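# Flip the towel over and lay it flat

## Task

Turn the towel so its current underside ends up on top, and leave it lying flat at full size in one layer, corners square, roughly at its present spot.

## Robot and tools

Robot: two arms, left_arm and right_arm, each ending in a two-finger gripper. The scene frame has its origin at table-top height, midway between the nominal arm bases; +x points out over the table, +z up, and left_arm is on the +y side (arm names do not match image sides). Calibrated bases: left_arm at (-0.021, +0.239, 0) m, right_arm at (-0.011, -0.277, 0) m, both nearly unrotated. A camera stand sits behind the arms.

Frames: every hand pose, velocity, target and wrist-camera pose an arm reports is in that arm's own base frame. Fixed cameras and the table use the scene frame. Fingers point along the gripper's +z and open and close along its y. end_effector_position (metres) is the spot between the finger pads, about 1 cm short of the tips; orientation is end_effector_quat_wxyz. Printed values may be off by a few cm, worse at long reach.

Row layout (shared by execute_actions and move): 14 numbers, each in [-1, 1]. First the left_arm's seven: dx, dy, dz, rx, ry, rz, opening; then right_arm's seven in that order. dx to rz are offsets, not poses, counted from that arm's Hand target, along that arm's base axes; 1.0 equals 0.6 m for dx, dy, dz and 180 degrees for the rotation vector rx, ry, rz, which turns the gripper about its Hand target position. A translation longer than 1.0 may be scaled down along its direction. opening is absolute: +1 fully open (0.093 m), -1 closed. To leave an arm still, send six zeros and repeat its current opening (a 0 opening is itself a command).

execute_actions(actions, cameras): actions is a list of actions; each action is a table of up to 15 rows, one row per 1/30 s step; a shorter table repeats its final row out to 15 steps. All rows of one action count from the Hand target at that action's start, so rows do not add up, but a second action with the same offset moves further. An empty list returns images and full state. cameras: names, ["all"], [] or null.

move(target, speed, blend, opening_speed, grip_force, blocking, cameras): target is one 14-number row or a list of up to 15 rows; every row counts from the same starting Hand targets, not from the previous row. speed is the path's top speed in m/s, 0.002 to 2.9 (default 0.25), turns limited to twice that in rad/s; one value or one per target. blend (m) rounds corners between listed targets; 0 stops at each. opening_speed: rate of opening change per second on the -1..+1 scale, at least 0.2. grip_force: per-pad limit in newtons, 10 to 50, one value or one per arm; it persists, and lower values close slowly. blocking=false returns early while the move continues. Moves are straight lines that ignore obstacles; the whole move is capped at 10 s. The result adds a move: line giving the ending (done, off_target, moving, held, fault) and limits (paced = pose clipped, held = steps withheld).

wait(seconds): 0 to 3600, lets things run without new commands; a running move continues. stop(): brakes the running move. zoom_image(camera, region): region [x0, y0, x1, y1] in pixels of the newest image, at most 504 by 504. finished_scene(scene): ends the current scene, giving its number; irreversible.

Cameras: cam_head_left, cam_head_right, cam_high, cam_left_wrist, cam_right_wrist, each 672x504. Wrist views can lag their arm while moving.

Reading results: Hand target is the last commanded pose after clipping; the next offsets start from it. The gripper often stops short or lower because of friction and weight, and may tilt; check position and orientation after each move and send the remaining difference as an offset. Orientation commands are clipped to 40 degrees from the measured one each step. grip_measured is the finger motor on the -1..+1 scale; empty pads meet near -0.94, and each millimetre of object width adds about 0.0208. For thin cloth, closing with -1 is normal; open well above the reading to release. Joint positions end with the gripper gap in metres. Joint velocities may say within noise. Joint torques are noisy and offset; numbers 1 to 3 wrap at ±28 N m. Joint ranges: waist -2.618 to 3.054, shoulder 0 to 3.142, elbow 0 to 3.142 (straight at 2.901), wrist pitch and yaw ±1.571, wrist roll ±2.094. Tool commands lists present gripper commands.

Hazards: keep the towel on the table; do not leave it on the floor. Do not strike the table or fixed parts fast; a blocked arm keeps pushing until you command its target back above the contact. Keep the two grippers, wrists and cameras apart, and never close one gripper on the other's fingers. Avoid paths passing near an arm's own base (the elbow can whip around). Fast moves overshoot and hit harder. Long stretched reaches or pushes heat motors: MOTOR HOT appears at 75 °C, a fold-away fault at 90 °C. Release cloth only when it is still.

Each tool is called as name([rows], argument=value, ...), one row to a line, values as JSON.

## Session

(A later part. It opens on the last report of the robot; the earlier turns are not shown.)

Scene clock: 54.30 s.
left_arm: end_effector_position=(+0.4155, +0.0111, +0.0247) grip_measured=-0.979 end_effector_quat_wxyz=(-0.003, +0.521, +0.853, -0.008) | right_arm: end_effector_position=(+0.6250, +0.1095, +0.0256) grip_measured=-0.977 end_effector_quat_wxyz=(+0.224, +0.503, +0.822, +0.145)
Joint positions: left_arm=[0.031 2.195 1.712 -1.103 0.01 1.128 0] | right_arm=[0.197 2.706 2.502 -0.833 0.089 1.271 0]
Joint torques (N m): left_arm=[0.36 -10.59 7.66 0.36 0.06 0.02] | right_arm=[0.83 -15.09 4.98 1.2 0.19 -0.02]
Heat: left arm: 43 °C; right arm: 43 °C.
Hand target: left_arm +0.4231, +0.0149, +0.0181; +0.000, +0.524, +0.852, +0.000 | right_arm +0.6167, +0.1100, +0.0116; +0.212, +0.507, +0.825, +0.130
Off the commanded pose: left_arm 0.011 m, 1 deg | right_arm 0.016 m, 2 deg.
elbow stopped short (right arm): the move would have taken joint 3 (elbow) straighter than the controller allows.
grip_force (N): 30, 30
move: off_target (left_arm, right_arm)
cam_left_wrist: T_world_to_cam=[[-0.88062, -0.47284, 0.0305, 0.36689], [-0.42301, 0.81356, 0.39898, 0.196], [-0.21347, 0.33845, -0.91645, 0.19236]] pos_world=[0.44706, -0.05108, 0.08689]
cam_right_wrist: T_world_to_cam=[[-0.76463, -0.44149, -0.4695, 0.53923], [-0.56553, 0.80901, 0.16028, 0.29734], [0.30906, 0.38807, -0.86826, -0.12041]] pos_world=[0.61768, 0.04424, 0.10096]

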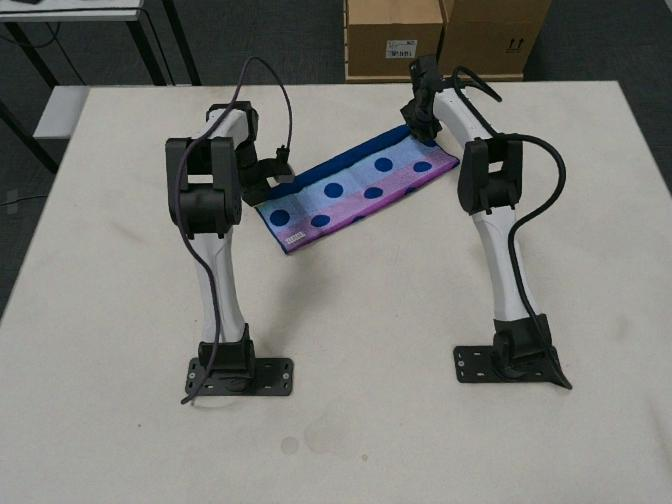

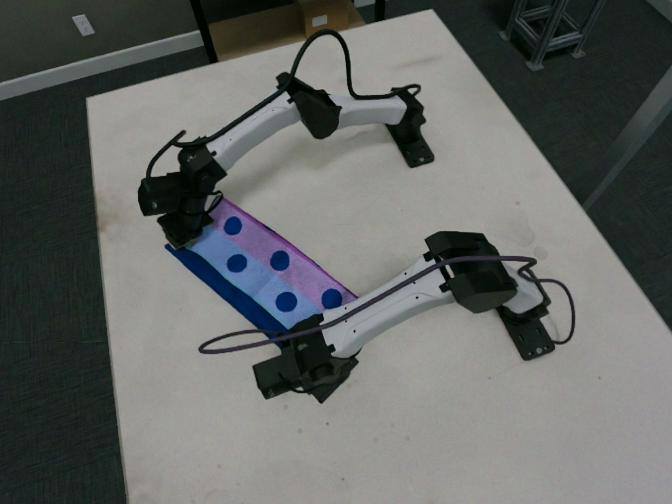

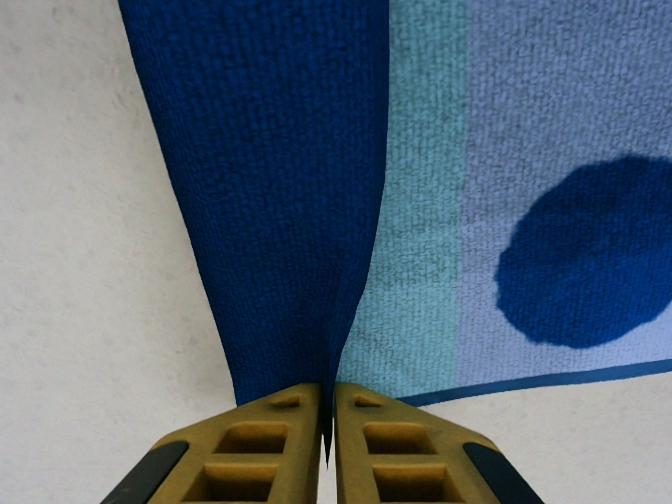

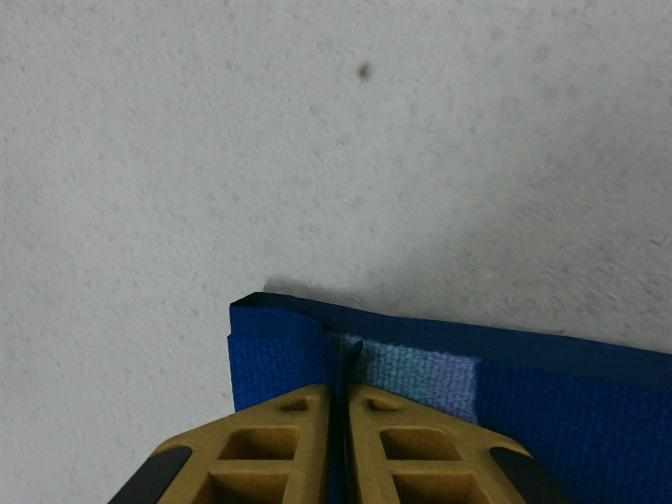

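move([
  [-0.177,-0.093,0.4,0,0,0,-1,-0.178,-0.09,0.41,0,0,0,-1],
  [-0.472,-0.248,0.4615,0,0,0,-1,-0.476,-0.2405,0.472,0,0.1,0,-1],
], speed=[0.25,0.2], blend=[0.03,0])

wait(seconds=1.5, cameras=["cam_head_left","cam_high"])

Scene clock: 59.97 s.
left_arm: end_effector_position=(+0.1443, -0.1383, +0.3000) grip_measured=-0.979 end_effector_quat_wxyz=(+0.253, +0.510, +0.820, -0.055) | right_arm: end_effector_position=(+0.3347, -0.0327, +0.2916) grip_measured=-0.977 end_effector_quat_wxyz=(+0.161, +0.518, +0.835, +0.087)
Joint positions: left_arm=[-0.761 1.053 1.536 -1.529 0.004 0.351 0] | right_arm=[-0.106 1.647 2.001 -1.557 -0.016 1.008 0]
Joint torques (N m): left_arm=[-0.25 -1.76 5.31 1.01 0.08 -0.21] | right_arm=[-0.47 -8.08 5.7 1.02 -0.04 -0.26]
Heat: left arm: 43 °C; right arm: 44 °C.
Hand target: left_arm +0.1397, -0.1338, +0.2950; +0.000, +0.524, +0.852, +0.000 | right_arm +0.3310, -0.0343, +0.2949; +0.080, +0.522, +0.848, +0.049
Off the commanded pose: left_arm 0.008 m, 30 deg | right_arm 0.005 m, 10 deg.
joint sent to its limit (left arm) — joint 4 (wrist pitch), lower limit. The joint targets are off in orientation, not in position.
joint sent to its limit (right arm) — joint 4 (wrist pitch), lower limit. The joint targets are off in orientation, not in position.
grip_force (N): 30, 30
move: off_target (left_arm, right_arm)

Scene clock: 61.47 s.
left_arm: end_effector_position=(+0.1443, -0.1383, +0.3000) grip_measured=-0.979 end_effector_quat_wxyz=(+0.253, +0.510, +0.820, -0.055) | right_arm: end_effector_position=(+0.3347, -0.0327, +0.2916) grip_measured=-0.977 end_effector_quat_wxyz=(+0.161, +0.518, +0.835, +0.087)
Joint positions: left_arm=[-0.761 1.053 1.536 -1.529 0.004 0.35 0] | right_arm=[-0.106 1.647 2.001 -1.557 -0.016 1.008 0]
Joint torques (N m): left_arm=[-0.27 -1.76 5.31 1.01 0.08 -0.2] | right_arm=[-0.42 -8.12 5.63 1.05 -0.02 -0.24]
Heat: left arm: 43 °C; right arm: 44 °C.
Hand target: left_arm +0.1397, -0.1338, +0.2950; +0.000, +0.524, +0.852, +0.000 | right_arm +0.3310, -0.0343, +0.2949; +0.080, +0.522, +0.848, +0.049
Tool commands: left_gripper/opening=-1.0 right_gripper/opening=-1.0
Off the commanded pose: left_arm 0.008 m, 30 deg | right_arm 0.005 m, 10 deg.
grip_force (N): 30, 30
wait: 1.50 s; at rest by 0.17 s

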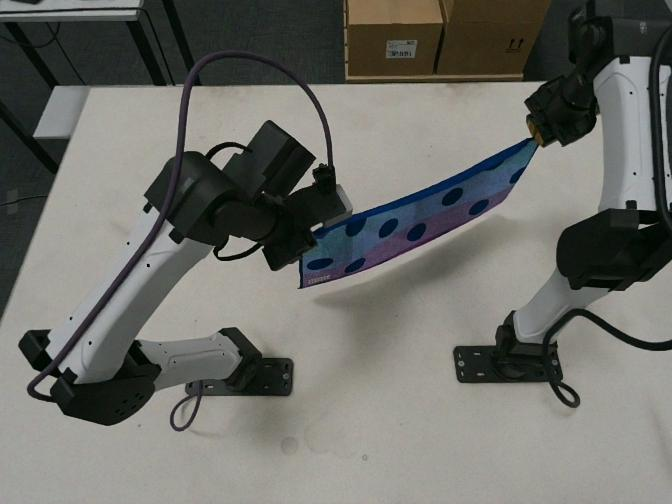

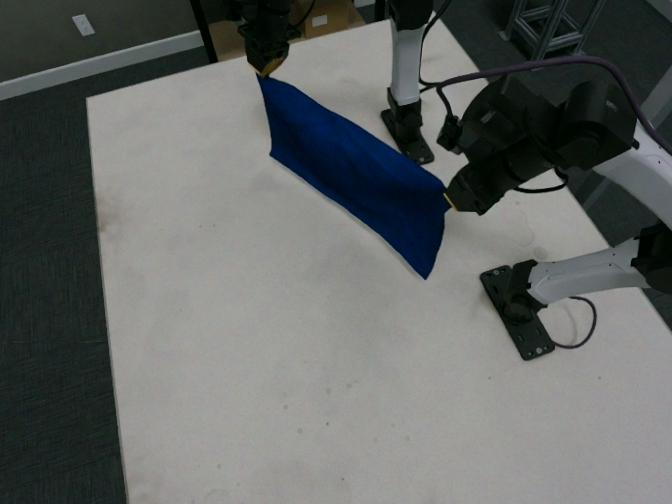

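move([
  [0.2215,0.1163,-0.015,0,0,0,-1,0.2233,0.1128,-0.015,0,0,0,-1],
  [0.2658,0.1396,-0.133,0,0,0,-1,0.268,0.1354,-0.133,0,-0.02,0,-1],
  [0.48,0.252,-0.4617,0,0,0,-1,0.4837,0.2443,-0.472,0,-0.1,0,-1],
], speed=[0.25,0.25,0.2], blend=[0.03,0.02,0], cameras=["cam_head_left","cam_high","cam_left_wrist","cam_right_wrist"])

zoom_image(camera="cam_head_left", region=[240, 120, 480, 300])

Scene clock: 66.37 s.
left_arm: end_effector_position=(+0.4208, +0.0137, +0.0253) grip_measured=-0.979 end_effector_quat_wxyz=(+0.000, +0.521, +0.853, -0.007) | right_arm: end_effector_position=(+0.6200, +0.1109, +0.0285) grip_measured=-0.977 end_effector_quat_wxyz=(+0.217, +0.502, +0.826, +0.139)
Joint positions: left_arm=[0.037 2.21 1.739 -1.108 0.011 1.133 0] | right_arm=[0.2 2.702 2.515 -0.869 0.087 1.27 0]
Joint torques (N m): left_arm=[0.29 -10.37 8.12 0.32 0.05 0.03] | right_arm=[0.79 -11.7 9.54 1.27 0.2 0]
Heat: left arm: 43 °C; right arm: 44 °C.
Hand target: left_arm +0.4279, +0.0172, +0.0180; +0.000, +0.524, +0.852, +0.000 | right_arm +0.6211, +0.1123, +0.0114; +0.212, +0.507, +0.825, +0.130
Off the commanded pose: left_arm 0.011 m, 1 deg | right_arm 0.017 m, 1 deg.
grip_force (N): 30, 30
move: off_target (left_arm, right_arm)
cam_left_wrist: T_world_to_cam=[[-0.88048, -0.47341, 0.02519, 0.37288], [-0.42619, 0.81368, 0.39532, 0.19745], [-0.20765, 0.33734, -0.9182, 0.19074]] pos_world=[0.45207, -0.04848, 0.08769]
cam_right_wrist: T_world_to_cam=[[-0.77109, -0.44724, -0.45321, 0.5415], [-0.5668, 0.80644, 0.16852, 0.29364], [0.29011, 0.38682, -0.87533, -0.10487]] pos_world=[0.6144, 0.04594, 0.10413]

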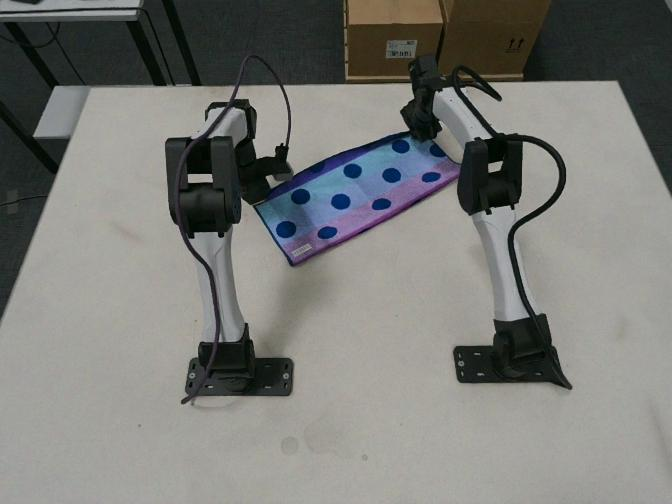

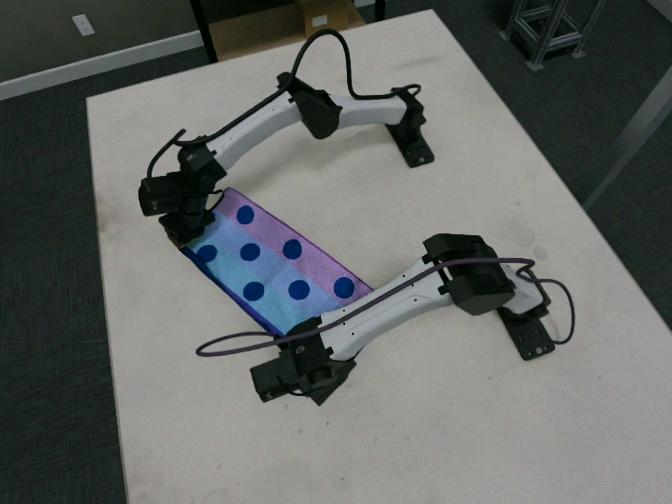

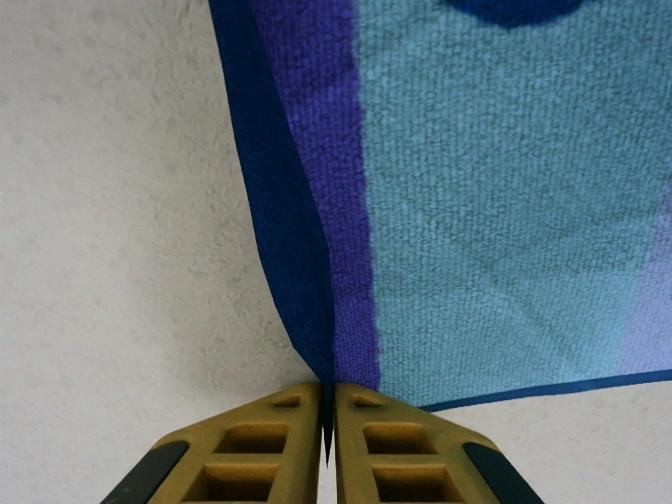

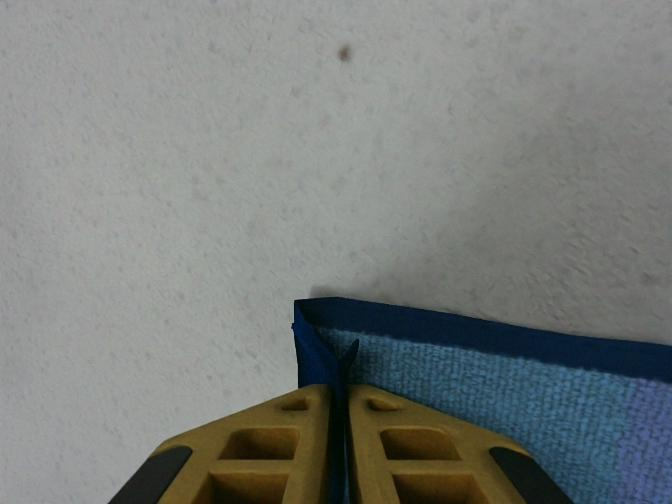

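Scaled by 2.100 from the camera's image (finer frame: 960x720).

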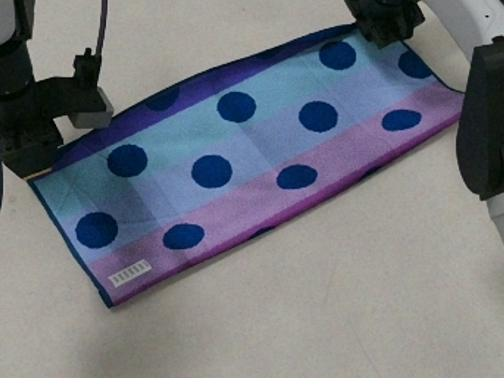

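move([
  [-0.177,-0.093,0.4,0,0,0,-1,-0.178,-0.09,0.41,0,0,0,-1],
  [-0.48,-0.252,0.4617,0,0,0,-1,-0.4837,-0.2443,0.472,0,0.1,0,-1],
], speed=[0.3,0.25], blend=[0.03,0])

wait(seconds=1.5, cameras=["cam_head_left","cam_high"])

zoom_image(camera="cam_head_left", region=[280, 120, 560, 330])

Scene clock: 73.13 s.
left_arm: end_effector_position=(+0.1442, -0.1380, +0.3004) grip_measured=-0.979 end_effector_quat_wxyz=(+0.255, +0.510, +0.820, -0.054) | right_arm: end_effector_position=(+0.3335, -0.0327, +0.2918) grip_measured=-0.977 end_effector_quat_wxyz=(+0.160, +0.519, +0.835, +0.086)
Joint positions: left_arm=[-0.761 1.052 1.537 -1.529 0.003 0.351 0] | right_arm=[-0.106 1.644 1.999 -1.559 -0.016 1.008 0]
Joint torques (N m): left_arm=[-0.21 -1.57 5.31 1.02 0.09 -0.2] | right_arm=[-0.5 -7.76 5.56 1.02 -0.06 -0.28]
Heat: left arm: 43 °C; right arm: 44 °C.
Hand target: left_arm +0.1399, -0.1339, +0.2951; +0.000, +0.524, +0.852, +0.000 | right_arm +0.3308, -0.0343, +0.2946; +0.080, +0.522, +0.848, +0.049
Off the commanded pose: left_arm 0.008 m, 30 deg | right_arm 0.004 m, 10 deg.
joint read past its limit (right arm) — joint 4 (wrist pitch), lower limit.
joint sent to its limit (left arm) — joint 4 (wrist pitch), lower limit. The joint targets are off in orientation, not in position.
joint sent to its limit (right arm) — joint 4 (wrist pitch), lower limit. The joint targets are off in orientation, not in position.
grip_force (N): 30, 30
move: off_target (left_arm, right_arm)

Scene clock: 74.63 s.
left_arm: end_effector_position=(+0.1442, -0.1380, +0.3004) grip_measured=-0.979 end_effector_quat_wxyz=(+0.254, +0.510, +0.820, -0.054) | right_arm: end_effector_position=(+0.3335, -0.0327, +0.2918) grip_measured=-0.977 end_effector_quat_wxyz=(+0.160, +0.519, +0.835, +0.086)
Joint positions: left_arm=[-0.761 1.052 1.537 -1.529 0.003 0.351 0] | right_arm=[-0.106 1.644 1.999 -1.559 -0.016 1.008 0]
Joint torques (N m): left_arm=[-0.21 -1.57 5.31 1.02 0.09 -0.2] | right_arm=[-0.5 -7.83 5.57 1.05 -0.02 -0.27]
Heat: left arm: 43 °C; right arm: 44 °C.
Hand target: left_arm +0.1399, -0.1339, +0.2951; +0.000, +0.524, +0.852, +0.000 | right_arm +0.3308, -0.0343, +0.2946; +0.080, +0.522, +0.848, +0.049
Tool commands: left_gripper/opening=-1.0 right_gripper/opening=-1.0
Off the commanded pose: left_arm 0.008 m, 30 deg | right_arm 0.004 m, 10 deg.
joint read past its limit (right arm) — joint 4 (wrist pitch), lower limit.
grip_force (N): 30, 30
wait: 1.50 s; at rest by 0.17 s

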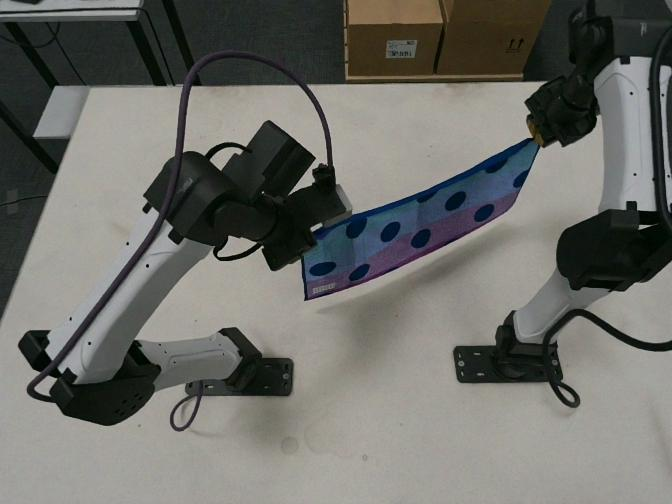

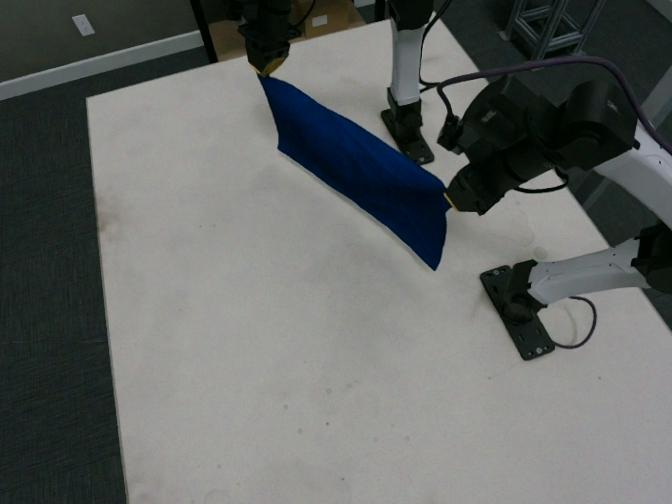

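Scaled by 1.800 from the camera's image (finer frame: 960x720).

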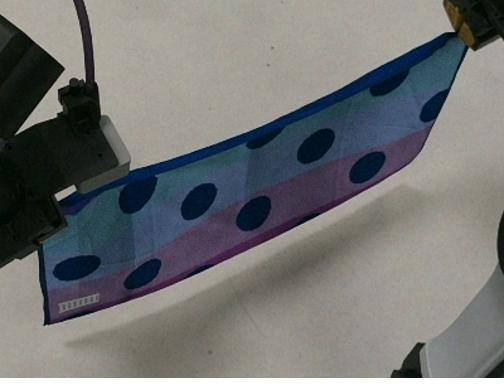

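move([
  [0.2067,0.1085,-0.02,0,0,0,-1,0.2083,0.1053,-0.02,0,0,0,-1],
  [0.251,0.1318,-0.133,0,0,0,-1,0.253,0.128,-0.133,0,-0.02,0,-1],
  [0.487,0.256,-0.4617,0,0,0,-1,0.491,0.248,-0.472,0,-0.12,0,-1],
], speed=[0.28,0.28,0.2], blend=[0.03,0.02,0], cameras=["cam_head_left","cam_high","cam_left_wrist","cam_right_wrist"])

zoom_image(camera="cam_head_left", region=[240, 120, 480, 300])

Scene clock: 79.43 s.
left_arm: end_effector_position=(+0.4252, +0.0156, +0.0255) grip_measured=-0.979 end_effector_quat_wxyz=(+0.000, +0.521, +0.853, -0.007) | right_arm: end_effector_position=(+0.6241, +0.1127, +0.0291) grip_measured=-0.977 end_effector_quat_wxyz=(+0.243, +0.498, +0.818, +0.154)
Joint positions: left_arm=[0.041 2.227 1.768 -1.12 0.011 1.138 0] | right_arm=[0.206 2.632 2.349 -0.713 0.102 1.268 0]
Joint torques (N m): left_arm=[0.38 -10.5 8.14 0.31 0.05 0.03] | right_arm=[0.73 -11.43 9.78 1.37 0.2 0.01]
Heat: left arm: 43 °C; right arm: 44 °C.
Hand target: left_arm +0.4321, +0.0195, +0.0180; +0.000, +0.524, +0.852, +0.000 | right_arm +0.6255, +0.1145, +0.0114; +0.238, +0.503, +0.818, +0.146
Off the commanded pose: left_arm 0.011 m, 1 deg | right_arm 0.018 m, 1 deg.
grip_force (N): 30, 30
move: off_target (left_arm, right_arm)
cam_left_wrist: T_world_to_cam=[[-0.88083, -0.47278, 0.02503, 0.37776], [-0.42576, 0.81413, 0.39486, 0.19748], [-0.20705, 0.33715, -0.9184, 0.19101]] pos_world=[0.45637, -0.04658, 0.08799]
cam_right_wrist: T_world_to_cam=[[-0.74148, -0.44677, -0.5006, 0.52856], [-0.57537, 0.8072, 0.13184, 0.30077], [0.34518, 0.38579, -0.85558, -0.14099]] pos_world=[0.61364, 0.04775, 0.10432]

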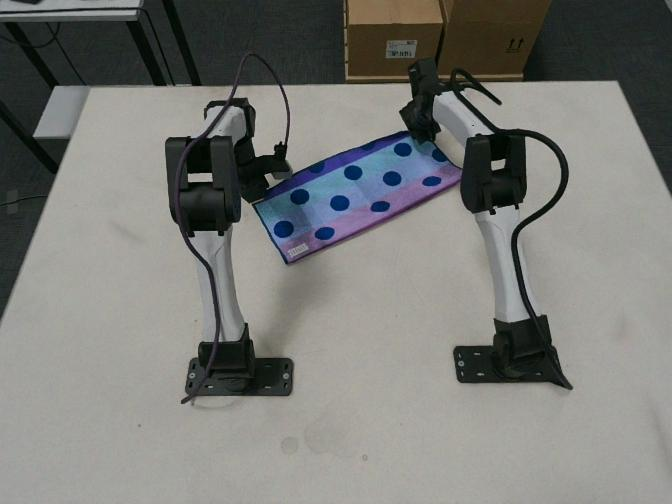

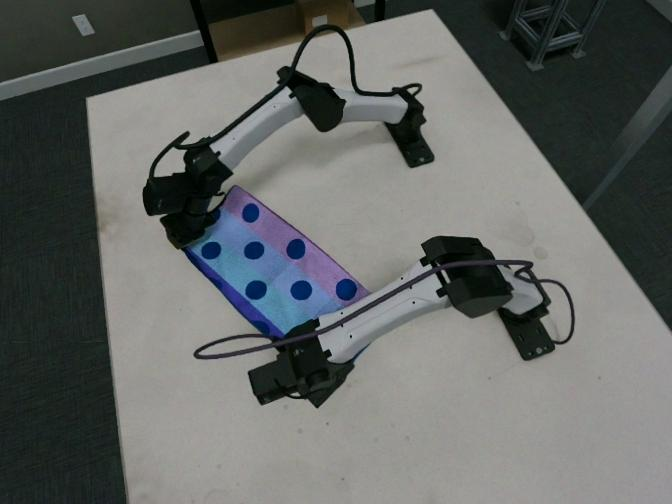

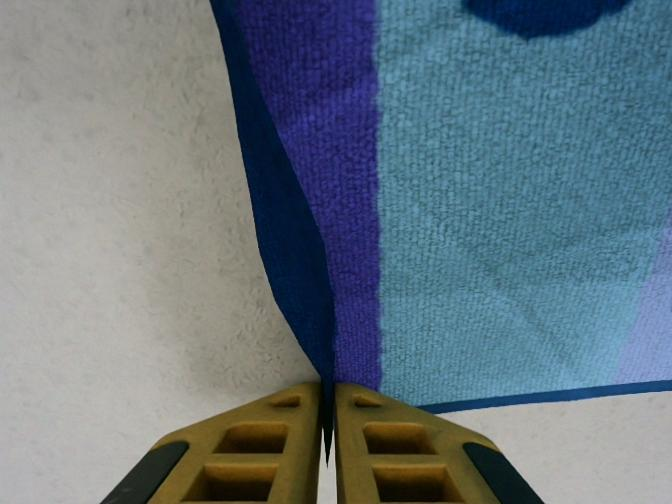

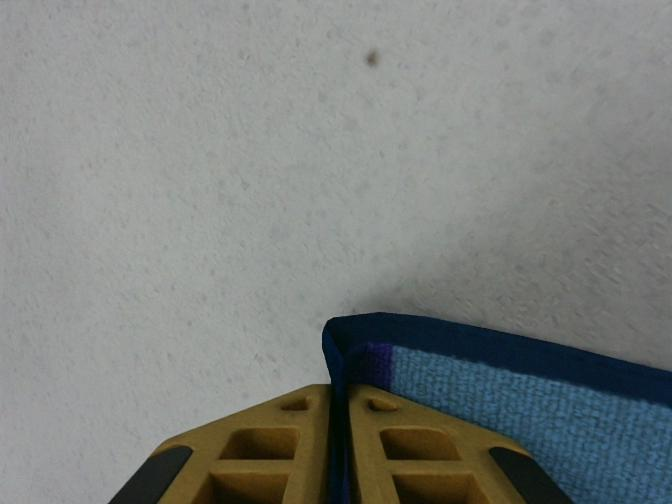

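Scaled by 2.100 from the camera's image (finer frame: 960x720).

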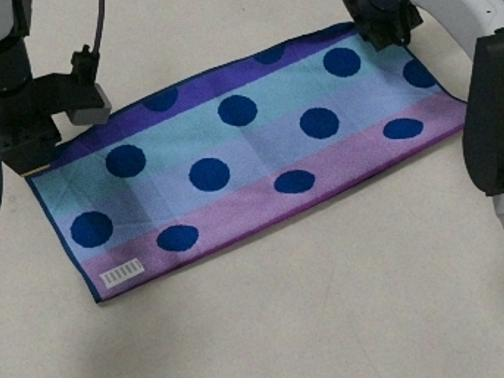

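move([
  [-0.177,-0.093,0.4,0,0,0,-1,-0.178,-0.09,0.41,0,0,0,-1],
  [-0.487,-0.256,0.43,0,0,0,-1,-0.491,-0.248,0.44,0,0.12,0,-1],
], speed=[0.3,0.25], blend=[0.03,0])

wait(seconds=1.5, cameras=["cam_head_left","cam_high"])

zoom_image(camera="cam_head_left", region=[280, 120, 560, 330])

Scene clock: 86.70 s.
left_arm: end_effector_position=(+0.1447, -0.1385, +0.2804) grip_measured=-0.979 end_effector_quat_wxyz=(+0.219, +0.515, +0.828, -0.047) | right_arm: end_effector_position=(+0.3344, -0.0329, +0.2717) grip_measured=-0.977 end_effector_quat_wxyz=(+0.132, +0.521, +0.840, +0.072)
Joint positions: left_arm=[-0.761 1.073 1.485 -1.53 0.003 0.351 0] | right_arm=[-0.105 1.67 1.958 -1.557 -0.014 1.007 0]
Joint torques (N m): left_arm=[-0.23 -2.1 5.46 0.9 0.09 -0.2] | right_arm=[-0.46 -8.61 5.7 0.9 -0.06 -0.26]
Heat: left arm: 44 °C; right arm: 46 °C.
Hand target: left_arm +0.1400, -0.1340, +0.2760; +0.000, +0.524, +0.852, +0.000 | right_arm +0.3308, -0.0343, +0.2753; +0.080, +0.521, +0.848, +0.049
Off the commanded pose: left_arm 0.008 m, 26 deg | right_arm 0.005 m, 7 deg.
joint read past its limit (right arm) — joint 4 (wrist pitch), lower limit.
joint sent to its limit (left arm) — joint 4 (wrist pitch), lower limit. The joint targets are off in orientation, not in position.
joint sent to its limit (right arm) — joint 4 (wrist pitch), lower limit. The joint targets are off in orientation, not in position.
grip_force (N): 30, 30
move: off_target (left_arm, right_arm)

Scene clock: 88.20 s.
left_arm: end_effector_position=(+0.1447, -0.1385, +0.2804) grip_measured=-0.979 end_effector_quat_wxyz=(+0.219, +0.514, +0.828, -0.047) | right_arm: end_effector_position=(+0.3344, -0.0329, +0.2717) grip_measured=-0.977 end_effector_quat_wxyz=(+0.132, +0.521, +0.840, +0.072)
Joint positions: left_arm=[-0.761 1.073 1.485 -1.53 0.003 0.35 0] | right_arm=[-0.105 1.67 1.958 -1.557 -0.014 1.007 0]
Joint torques (N m): left_arm=[-0.24 -2.13 5.46 0.9 0.09 -0.2] | right_arm=[-0.58 -8.5 5.7 0.93 -0.04 -0.26]
Heat: left arm: 44 °C; right arm: 45 °C.
Hand target: left_arm +0.1400, -0.1340, +0.2760; +0.000, +0.524, +0.852, +0.000 | right_arm +0.3308, -0.0343, +0.2753; +0.080, +0.522, +0.848, +0.049
Tool commands: left_gripper/opening=-1.0 right_gripper/opening=-1.0
Off the commanded pose: left_arm 0.008 m, 26 deg | right_arm 0.005 m, 7 deg.
joint read past its limit (right arm) — joint 4 (wrist pitch), lower limit.
grip_force (N): 30, 30
wait: 1.50 s; at rest by 0.17 s

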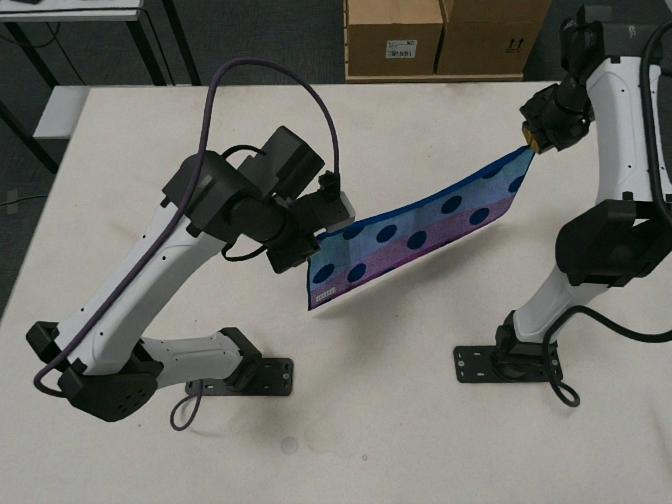

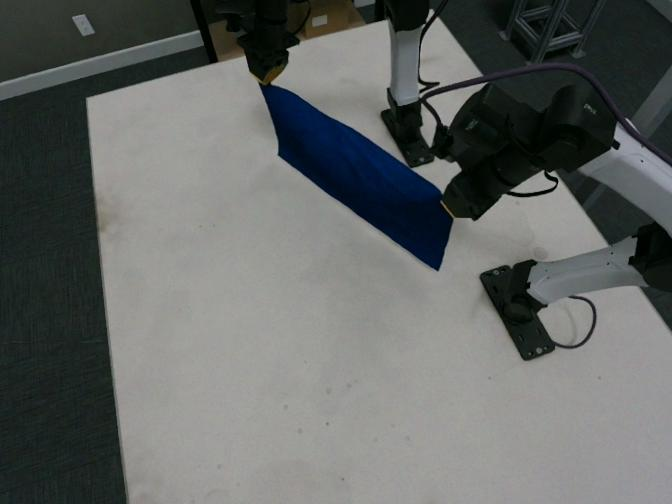

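Scaled by 1.800 from the camera's image (finer frame: 960x720).

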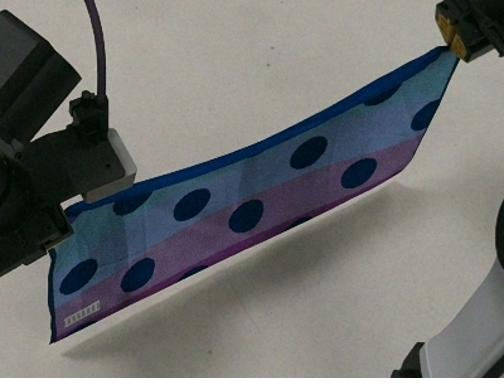

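move([
  [0.118,0.062,-0.05,0,0,0,-1,0.119,0.06,-0.05,0,0,0,-1],
  [0.251,0.1318,-0.085,0,0,0,-1,0.253,0.128,-0.085,0,-0.02,0,-1],
  [0.384,0.202,-0.21,0,0,0,-1,0.387,0.1955,-0.21,0,-0.06,0,-1],
  [0.4945,0.26,-0.43,0,0,0,-1,0.4985,0.252,-0.44,0,-0.12,0,-1],
], speed=[0.15,0.2,0.2,0.18], blend=[0.02,0.03,0.03,0], cameras=["cam_head_left","cam_high","cam_left_wrist","cam_right_wrist"])

zoom_image(camera="cam_head_left", region=[240, 120, 480, 300])

Scene clock: 94.67 s.
left_arm: end_effector_position=(+0.4309, +0.0171, +0.0265) grip_measured=-0.979 end_effector_quat_wxyz=(+0.002, +0.522, +0.853, -0.006) | right_arm: end_effector_position=(+0.6402, +0.1164, +0.0266) grip_measured=-0.977 end_effector_quat_wxyz=(+0.253, +0.499, +0.812, +0.163)
Joint positions: left_arm=[0.044 2.244 1.801 -1.129 0.012 1.144 0] | right_arm=[0.208 2.722 2.5 -0.744 0.107 1.276 0]
Joint torques (N m): left_arm=[0.51 -10.48 8.18 0.29 0.04 0.02] | right_arm=[0.92 -15.42 5.08 1.19 0.15 -0.07]
Heat: left arm: 43 °C; right arm: 45 °C.
Hand target: left_arm +0.4367, +0.0219, +0.0180; +0.000, +0.524, +0.852, +0.000 | right_arm +0.6300, +0.1170, +0.0115; +0.238, +0.503, +0.818, +0.146
Off the commanded pose: left_arm 0.011 m, 1 deg | right_arm 0.018 m, 3 deg.
elbow stopped short (right arm): the move would have taken joint 3 (elbow) straighter than the controller allows.
grip_force (N): 30, 30
move: off_target (left_arm, right_arm)
cam_left_wrist: T_world_to_cam=[[-0.88203, -0.47077, 0.0199, 0.38408], [-0.42623, 0.81516, 0.39222, 0.19858], [-0.20087, 0.33747, -0.91966, 0.18998]] pos_world=[0.46157, -0.04518, 0.08918]
cam_right_wrist: T_world_to_cam=[[-0.73029, -0.43807, -0.52418, 0.53338], [-0.57276, 0.81084, 0.12035, 0.30566], [0.37231, 0.38812, -0.84306, -0.16807]] pos_world=[0.62717, 0.05105, 0.10111]

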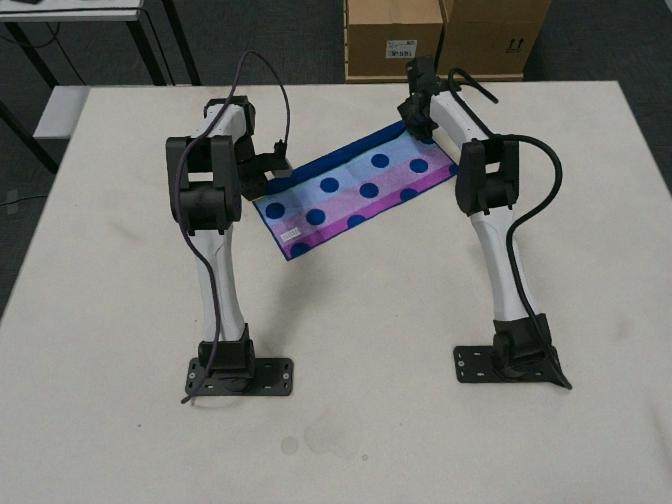

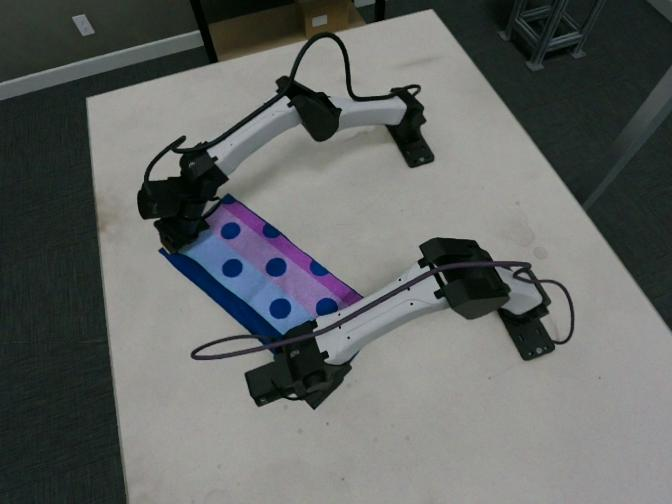

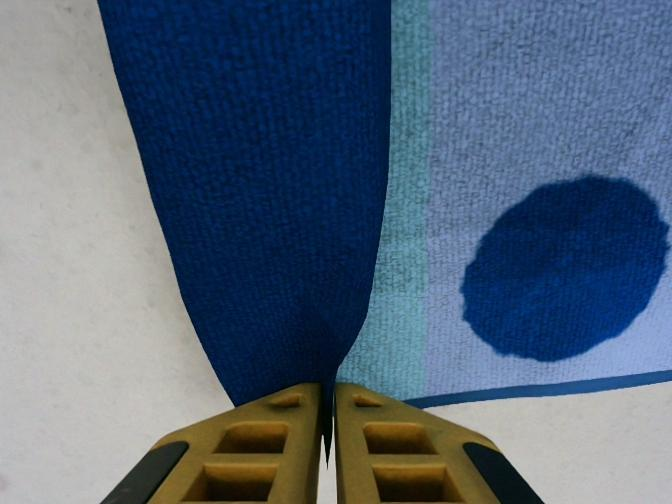

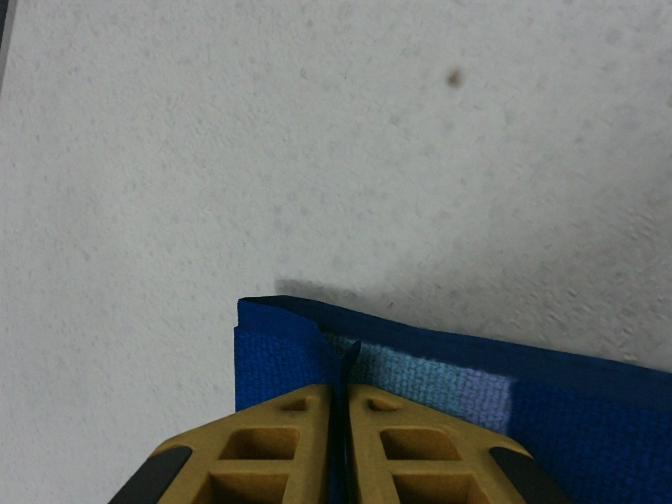

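Scaled by 2.100 from the camera's image (finer frame: 960x720).

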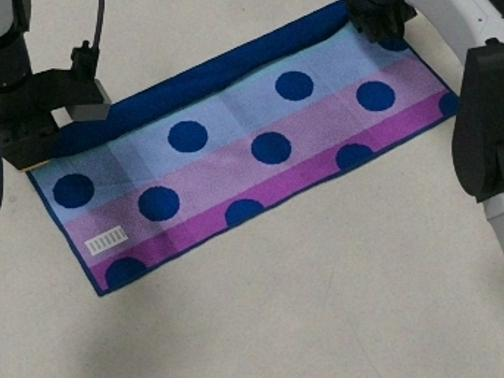

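move([
  [0,0,0.17,0,0,0,-1,0,0,0.17,0,-0.05,0,-1],
  [0.0665,0.035,0.0,0,0,0,-1,0.067,0.034,0,0,-0.11,0,-1],
], speed=0.18, blend=[0.02,0], cameras=["cam_head_left","cam_high","cam_left_wrist","cam_right_wrist"])

zoom_image(camera="cam_head_left", region=[240, 100, 480, 280])

Scene clock: 98.27 s.
left_arm: end_effector_position=(+0.4708, +0.0378, +0.0274) grip_measured=-0.979 end_effector_quat_wxyz=(+0.001, +0.522, +0.853, -0.006) | right_arm: end_effector_position=(+0.6721, +0.1364, +0.0366) grip_measured=-0.977 end_effector_quat_wxyz=(+0.382, +0.473, +0.755, +0.246)
Joint positions: left_arm=[0.084 2.44 2.144 -1.28 0.011 1.183 0] | right_arm=[0.246 2.623 2.124 -0.142 0.188 1.271 0]
Joint torques (N m): left_arm=[0.5 -11.92 8.32 0.31 0.05 0.02] | right_arm=[0.64 -11.74 8.09 1.83 0.18 -0.32]
Heat: left arm: 44 °C; right arm: 46 °C.
Hand target: left_arm +0.4766, +0.0429, +0.0181; +0.000, +0.524, +0.852, +0.000 | right_arm +0.6701, +0.1374, +0.0113; +0.375, +0.470, +0.765, +0.230
Off the commanded pose: left_arm 0.012 m, 1 deg | right_arm 0.025 m, 2 deg.
grip_force (N): 30, 30
move: off_target (left_arm, right_arm)
cam_left_wrist: T_world_to_cam=[[-0.88199, -0.47078, 0.02151, 0.42901], [-0.42533, 0.81483, 0.39389, 0.19787], [-0.20297, 0.33826, -0.91891, 0.19279]] pos_world=[0.50167, -0.02448, 0.08999]
cam_right_wrist: T_world_to_cam=[[-0.52556, -0.42097, -0.7393, 0.43867], [-0.57119, 0.81862, -0.06008, 0.31099], [0.6305, 0.39071, -0.67069, -0.35952]] pos_world=[0.63486, 0.07055, 0.10187]

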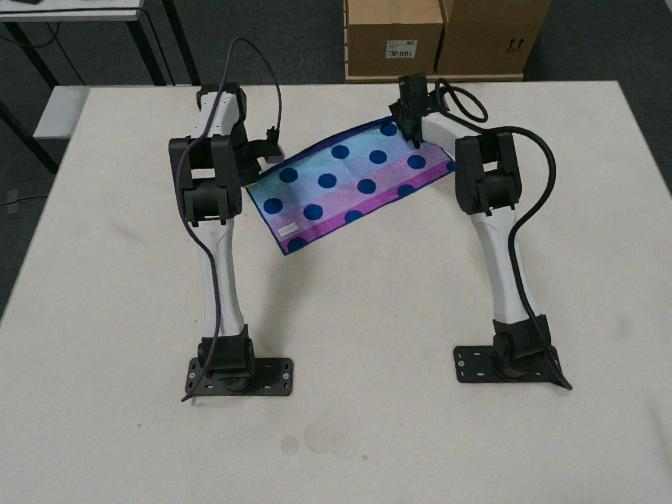

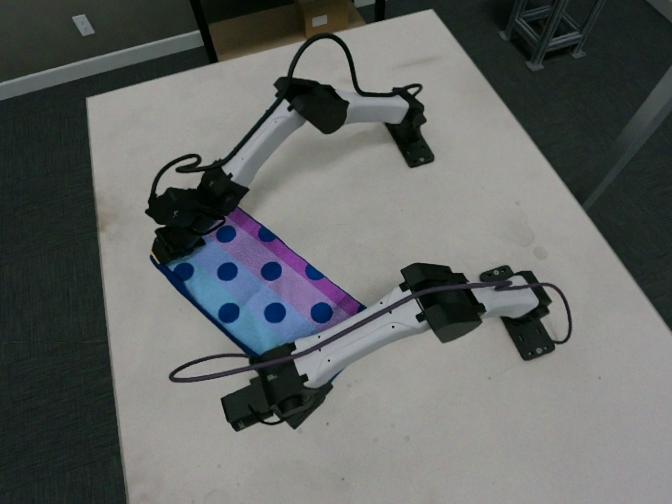

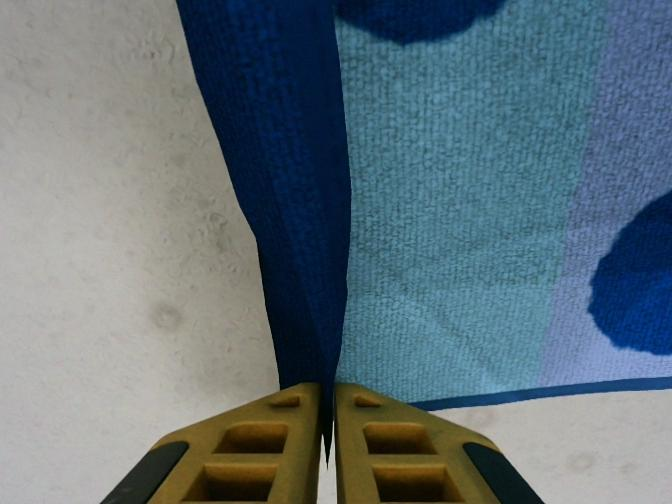

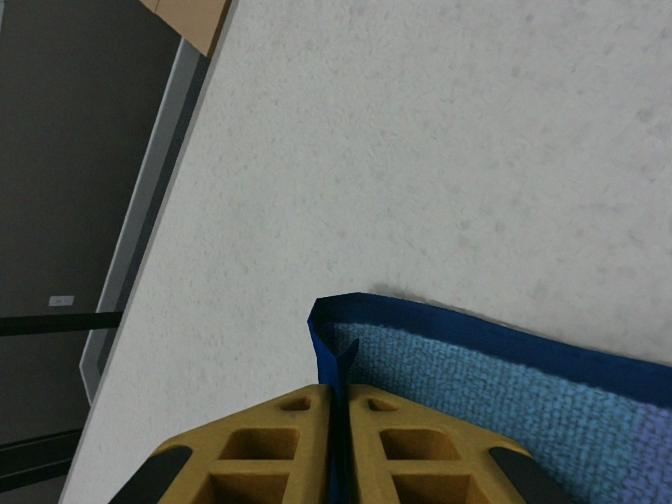

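Scaled by 2.100 from the camera's image (finer frame: 960x720).

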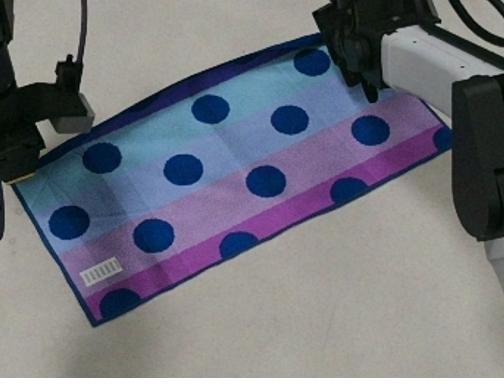

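move([
  [0.01,0.005,0.06,0,0,0,-1,0.008,0.004,0.05,0,-0.02,0,-1],
  [0.032,0.0165,-0.01,0,0,0,-1,0.0223,0.0113,-0.012,0,-0.03,0,-1],
  [0.032,0.0165,-0.01,0,0,0,-0.3,0.0223,0.0113,-0.012,0,-0.03,0,-0.3],
  [0.032,0.0165,0.13,0,0,0,-0.3,-0.04,-0.02,0.12,0,-0.03,0,-0.3],
], speed=[0.12,0.1,0.1,0.15], blend=[0.01,0,0,0], opening_speed=1.5, cameras=["all"])

zoom_image(camera="cam_head_left", region=[240, 100, 480, 280])

Scene clock: 104.00 s.
left_arm: end_effector_position=(+0.4991, +0.0484, +0.0809) grip_measured=-0.302 end_effector_quat_wxyz=(+0.030, +0.522, +0.852, +0.016) | right_arm: end_effector_position=(+0.6477, +0.1307, +0.0635) grip_measured=-0.302 end_effector_quat_wxyz=(+0.404, +0.463, +0.749, +0.248)
Joint positions: left_arm=[0.1 2.571 2.599 -1.532 0.011 1.2 0.031] | right_arm=[0.253 2.456 1.881 -0.023 0.212 1.248 0.031]
Joint torques (N m): left_arm=[0.51 -17.63 7.3 0.09 0.07 0.01] | right_arm=[-0.49 -18.26 6.99 1.69 0.03 -0.29]
Heat: left arm: 44 °C; right arm: 47 °C.
Hand target: left_arm +0.4957, +0.0528, +0.0960; +0.000, +0.524, +0.852, +0.000 | right_arm +0.6461, +0.1254, +0.0833; +0.410, +0.459, +0.747, +0.252
Off the commanded pose: left_arm 0.016 m, 4 deg | right_arm 0.021 m, 1 deg.
joint sent to its limit (left arm) — joint 4 (wrist pitch), lower limit. The joint targets are off in orientation, not in position.
grip_force (N): 30, 30
move: off_target (left_arm, right_arm); target 3's new opening was sent with right_arm's hand 0.036 m and 4 deg from that target
cam_left_wrist: T_world_to_cam=[[-0.8812, -0.47067, -0.04423, 0.46277], [-0.45229, 0.81215, 0.36858, 0.19585], [-0.13756, 0.34479, -0.92854, 0.2118]] pos_world=[0.52551, -0.01427, 0.14495]
cam_right_wrist: T_world_to_cam=[[-0.49174, -0.43737, -0.75292, 0.42446], [-0.56726, 0.81694, -0.10407, 0.30378], [0.66061, 0.37593, -0.64983, -0.34277]] pos_world=[0.60748, 0.06634, 0.12846]

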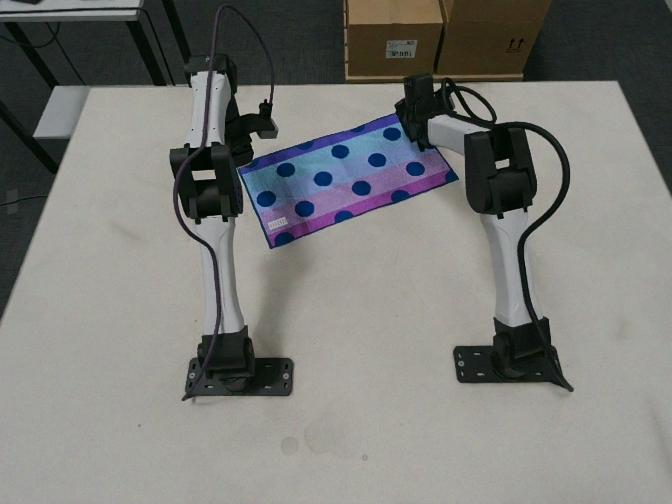

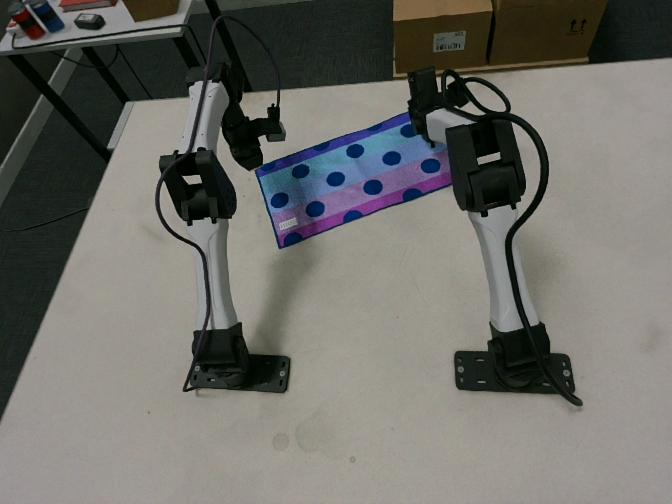

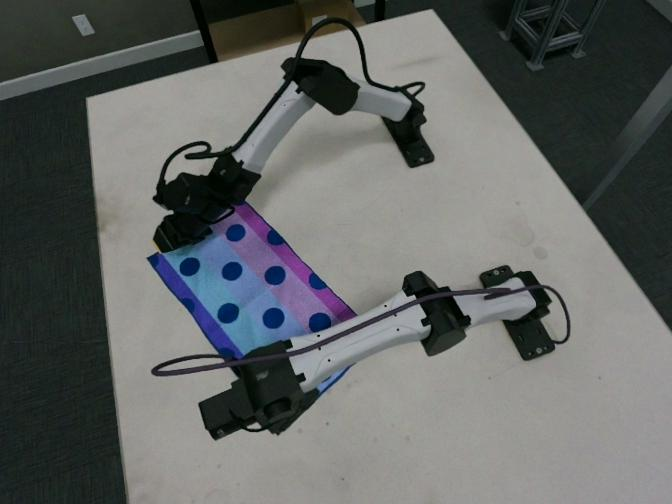

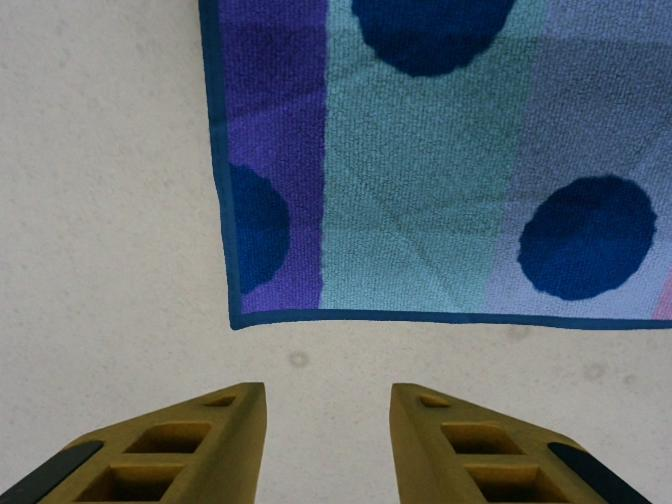

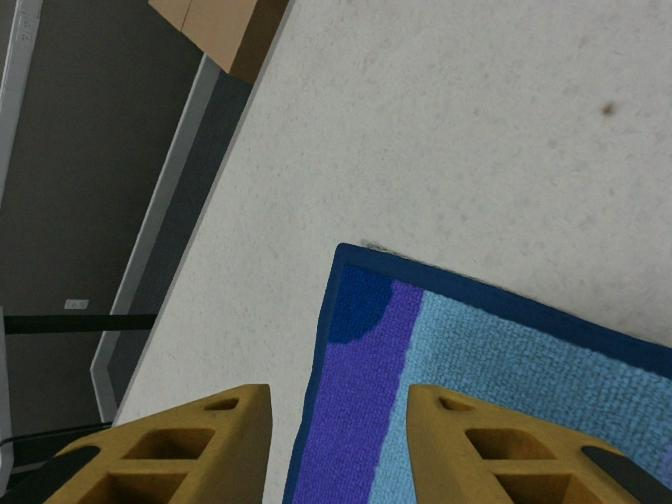

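Scaled by 2.100 from the camera's image (finer frame: 960x720).

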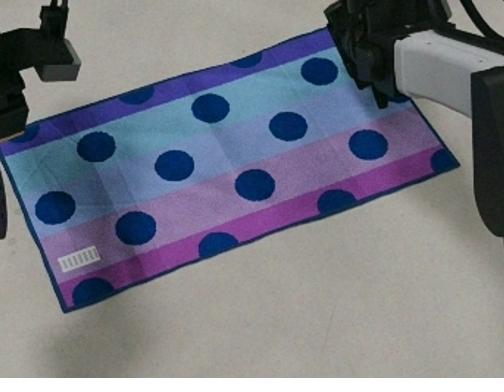

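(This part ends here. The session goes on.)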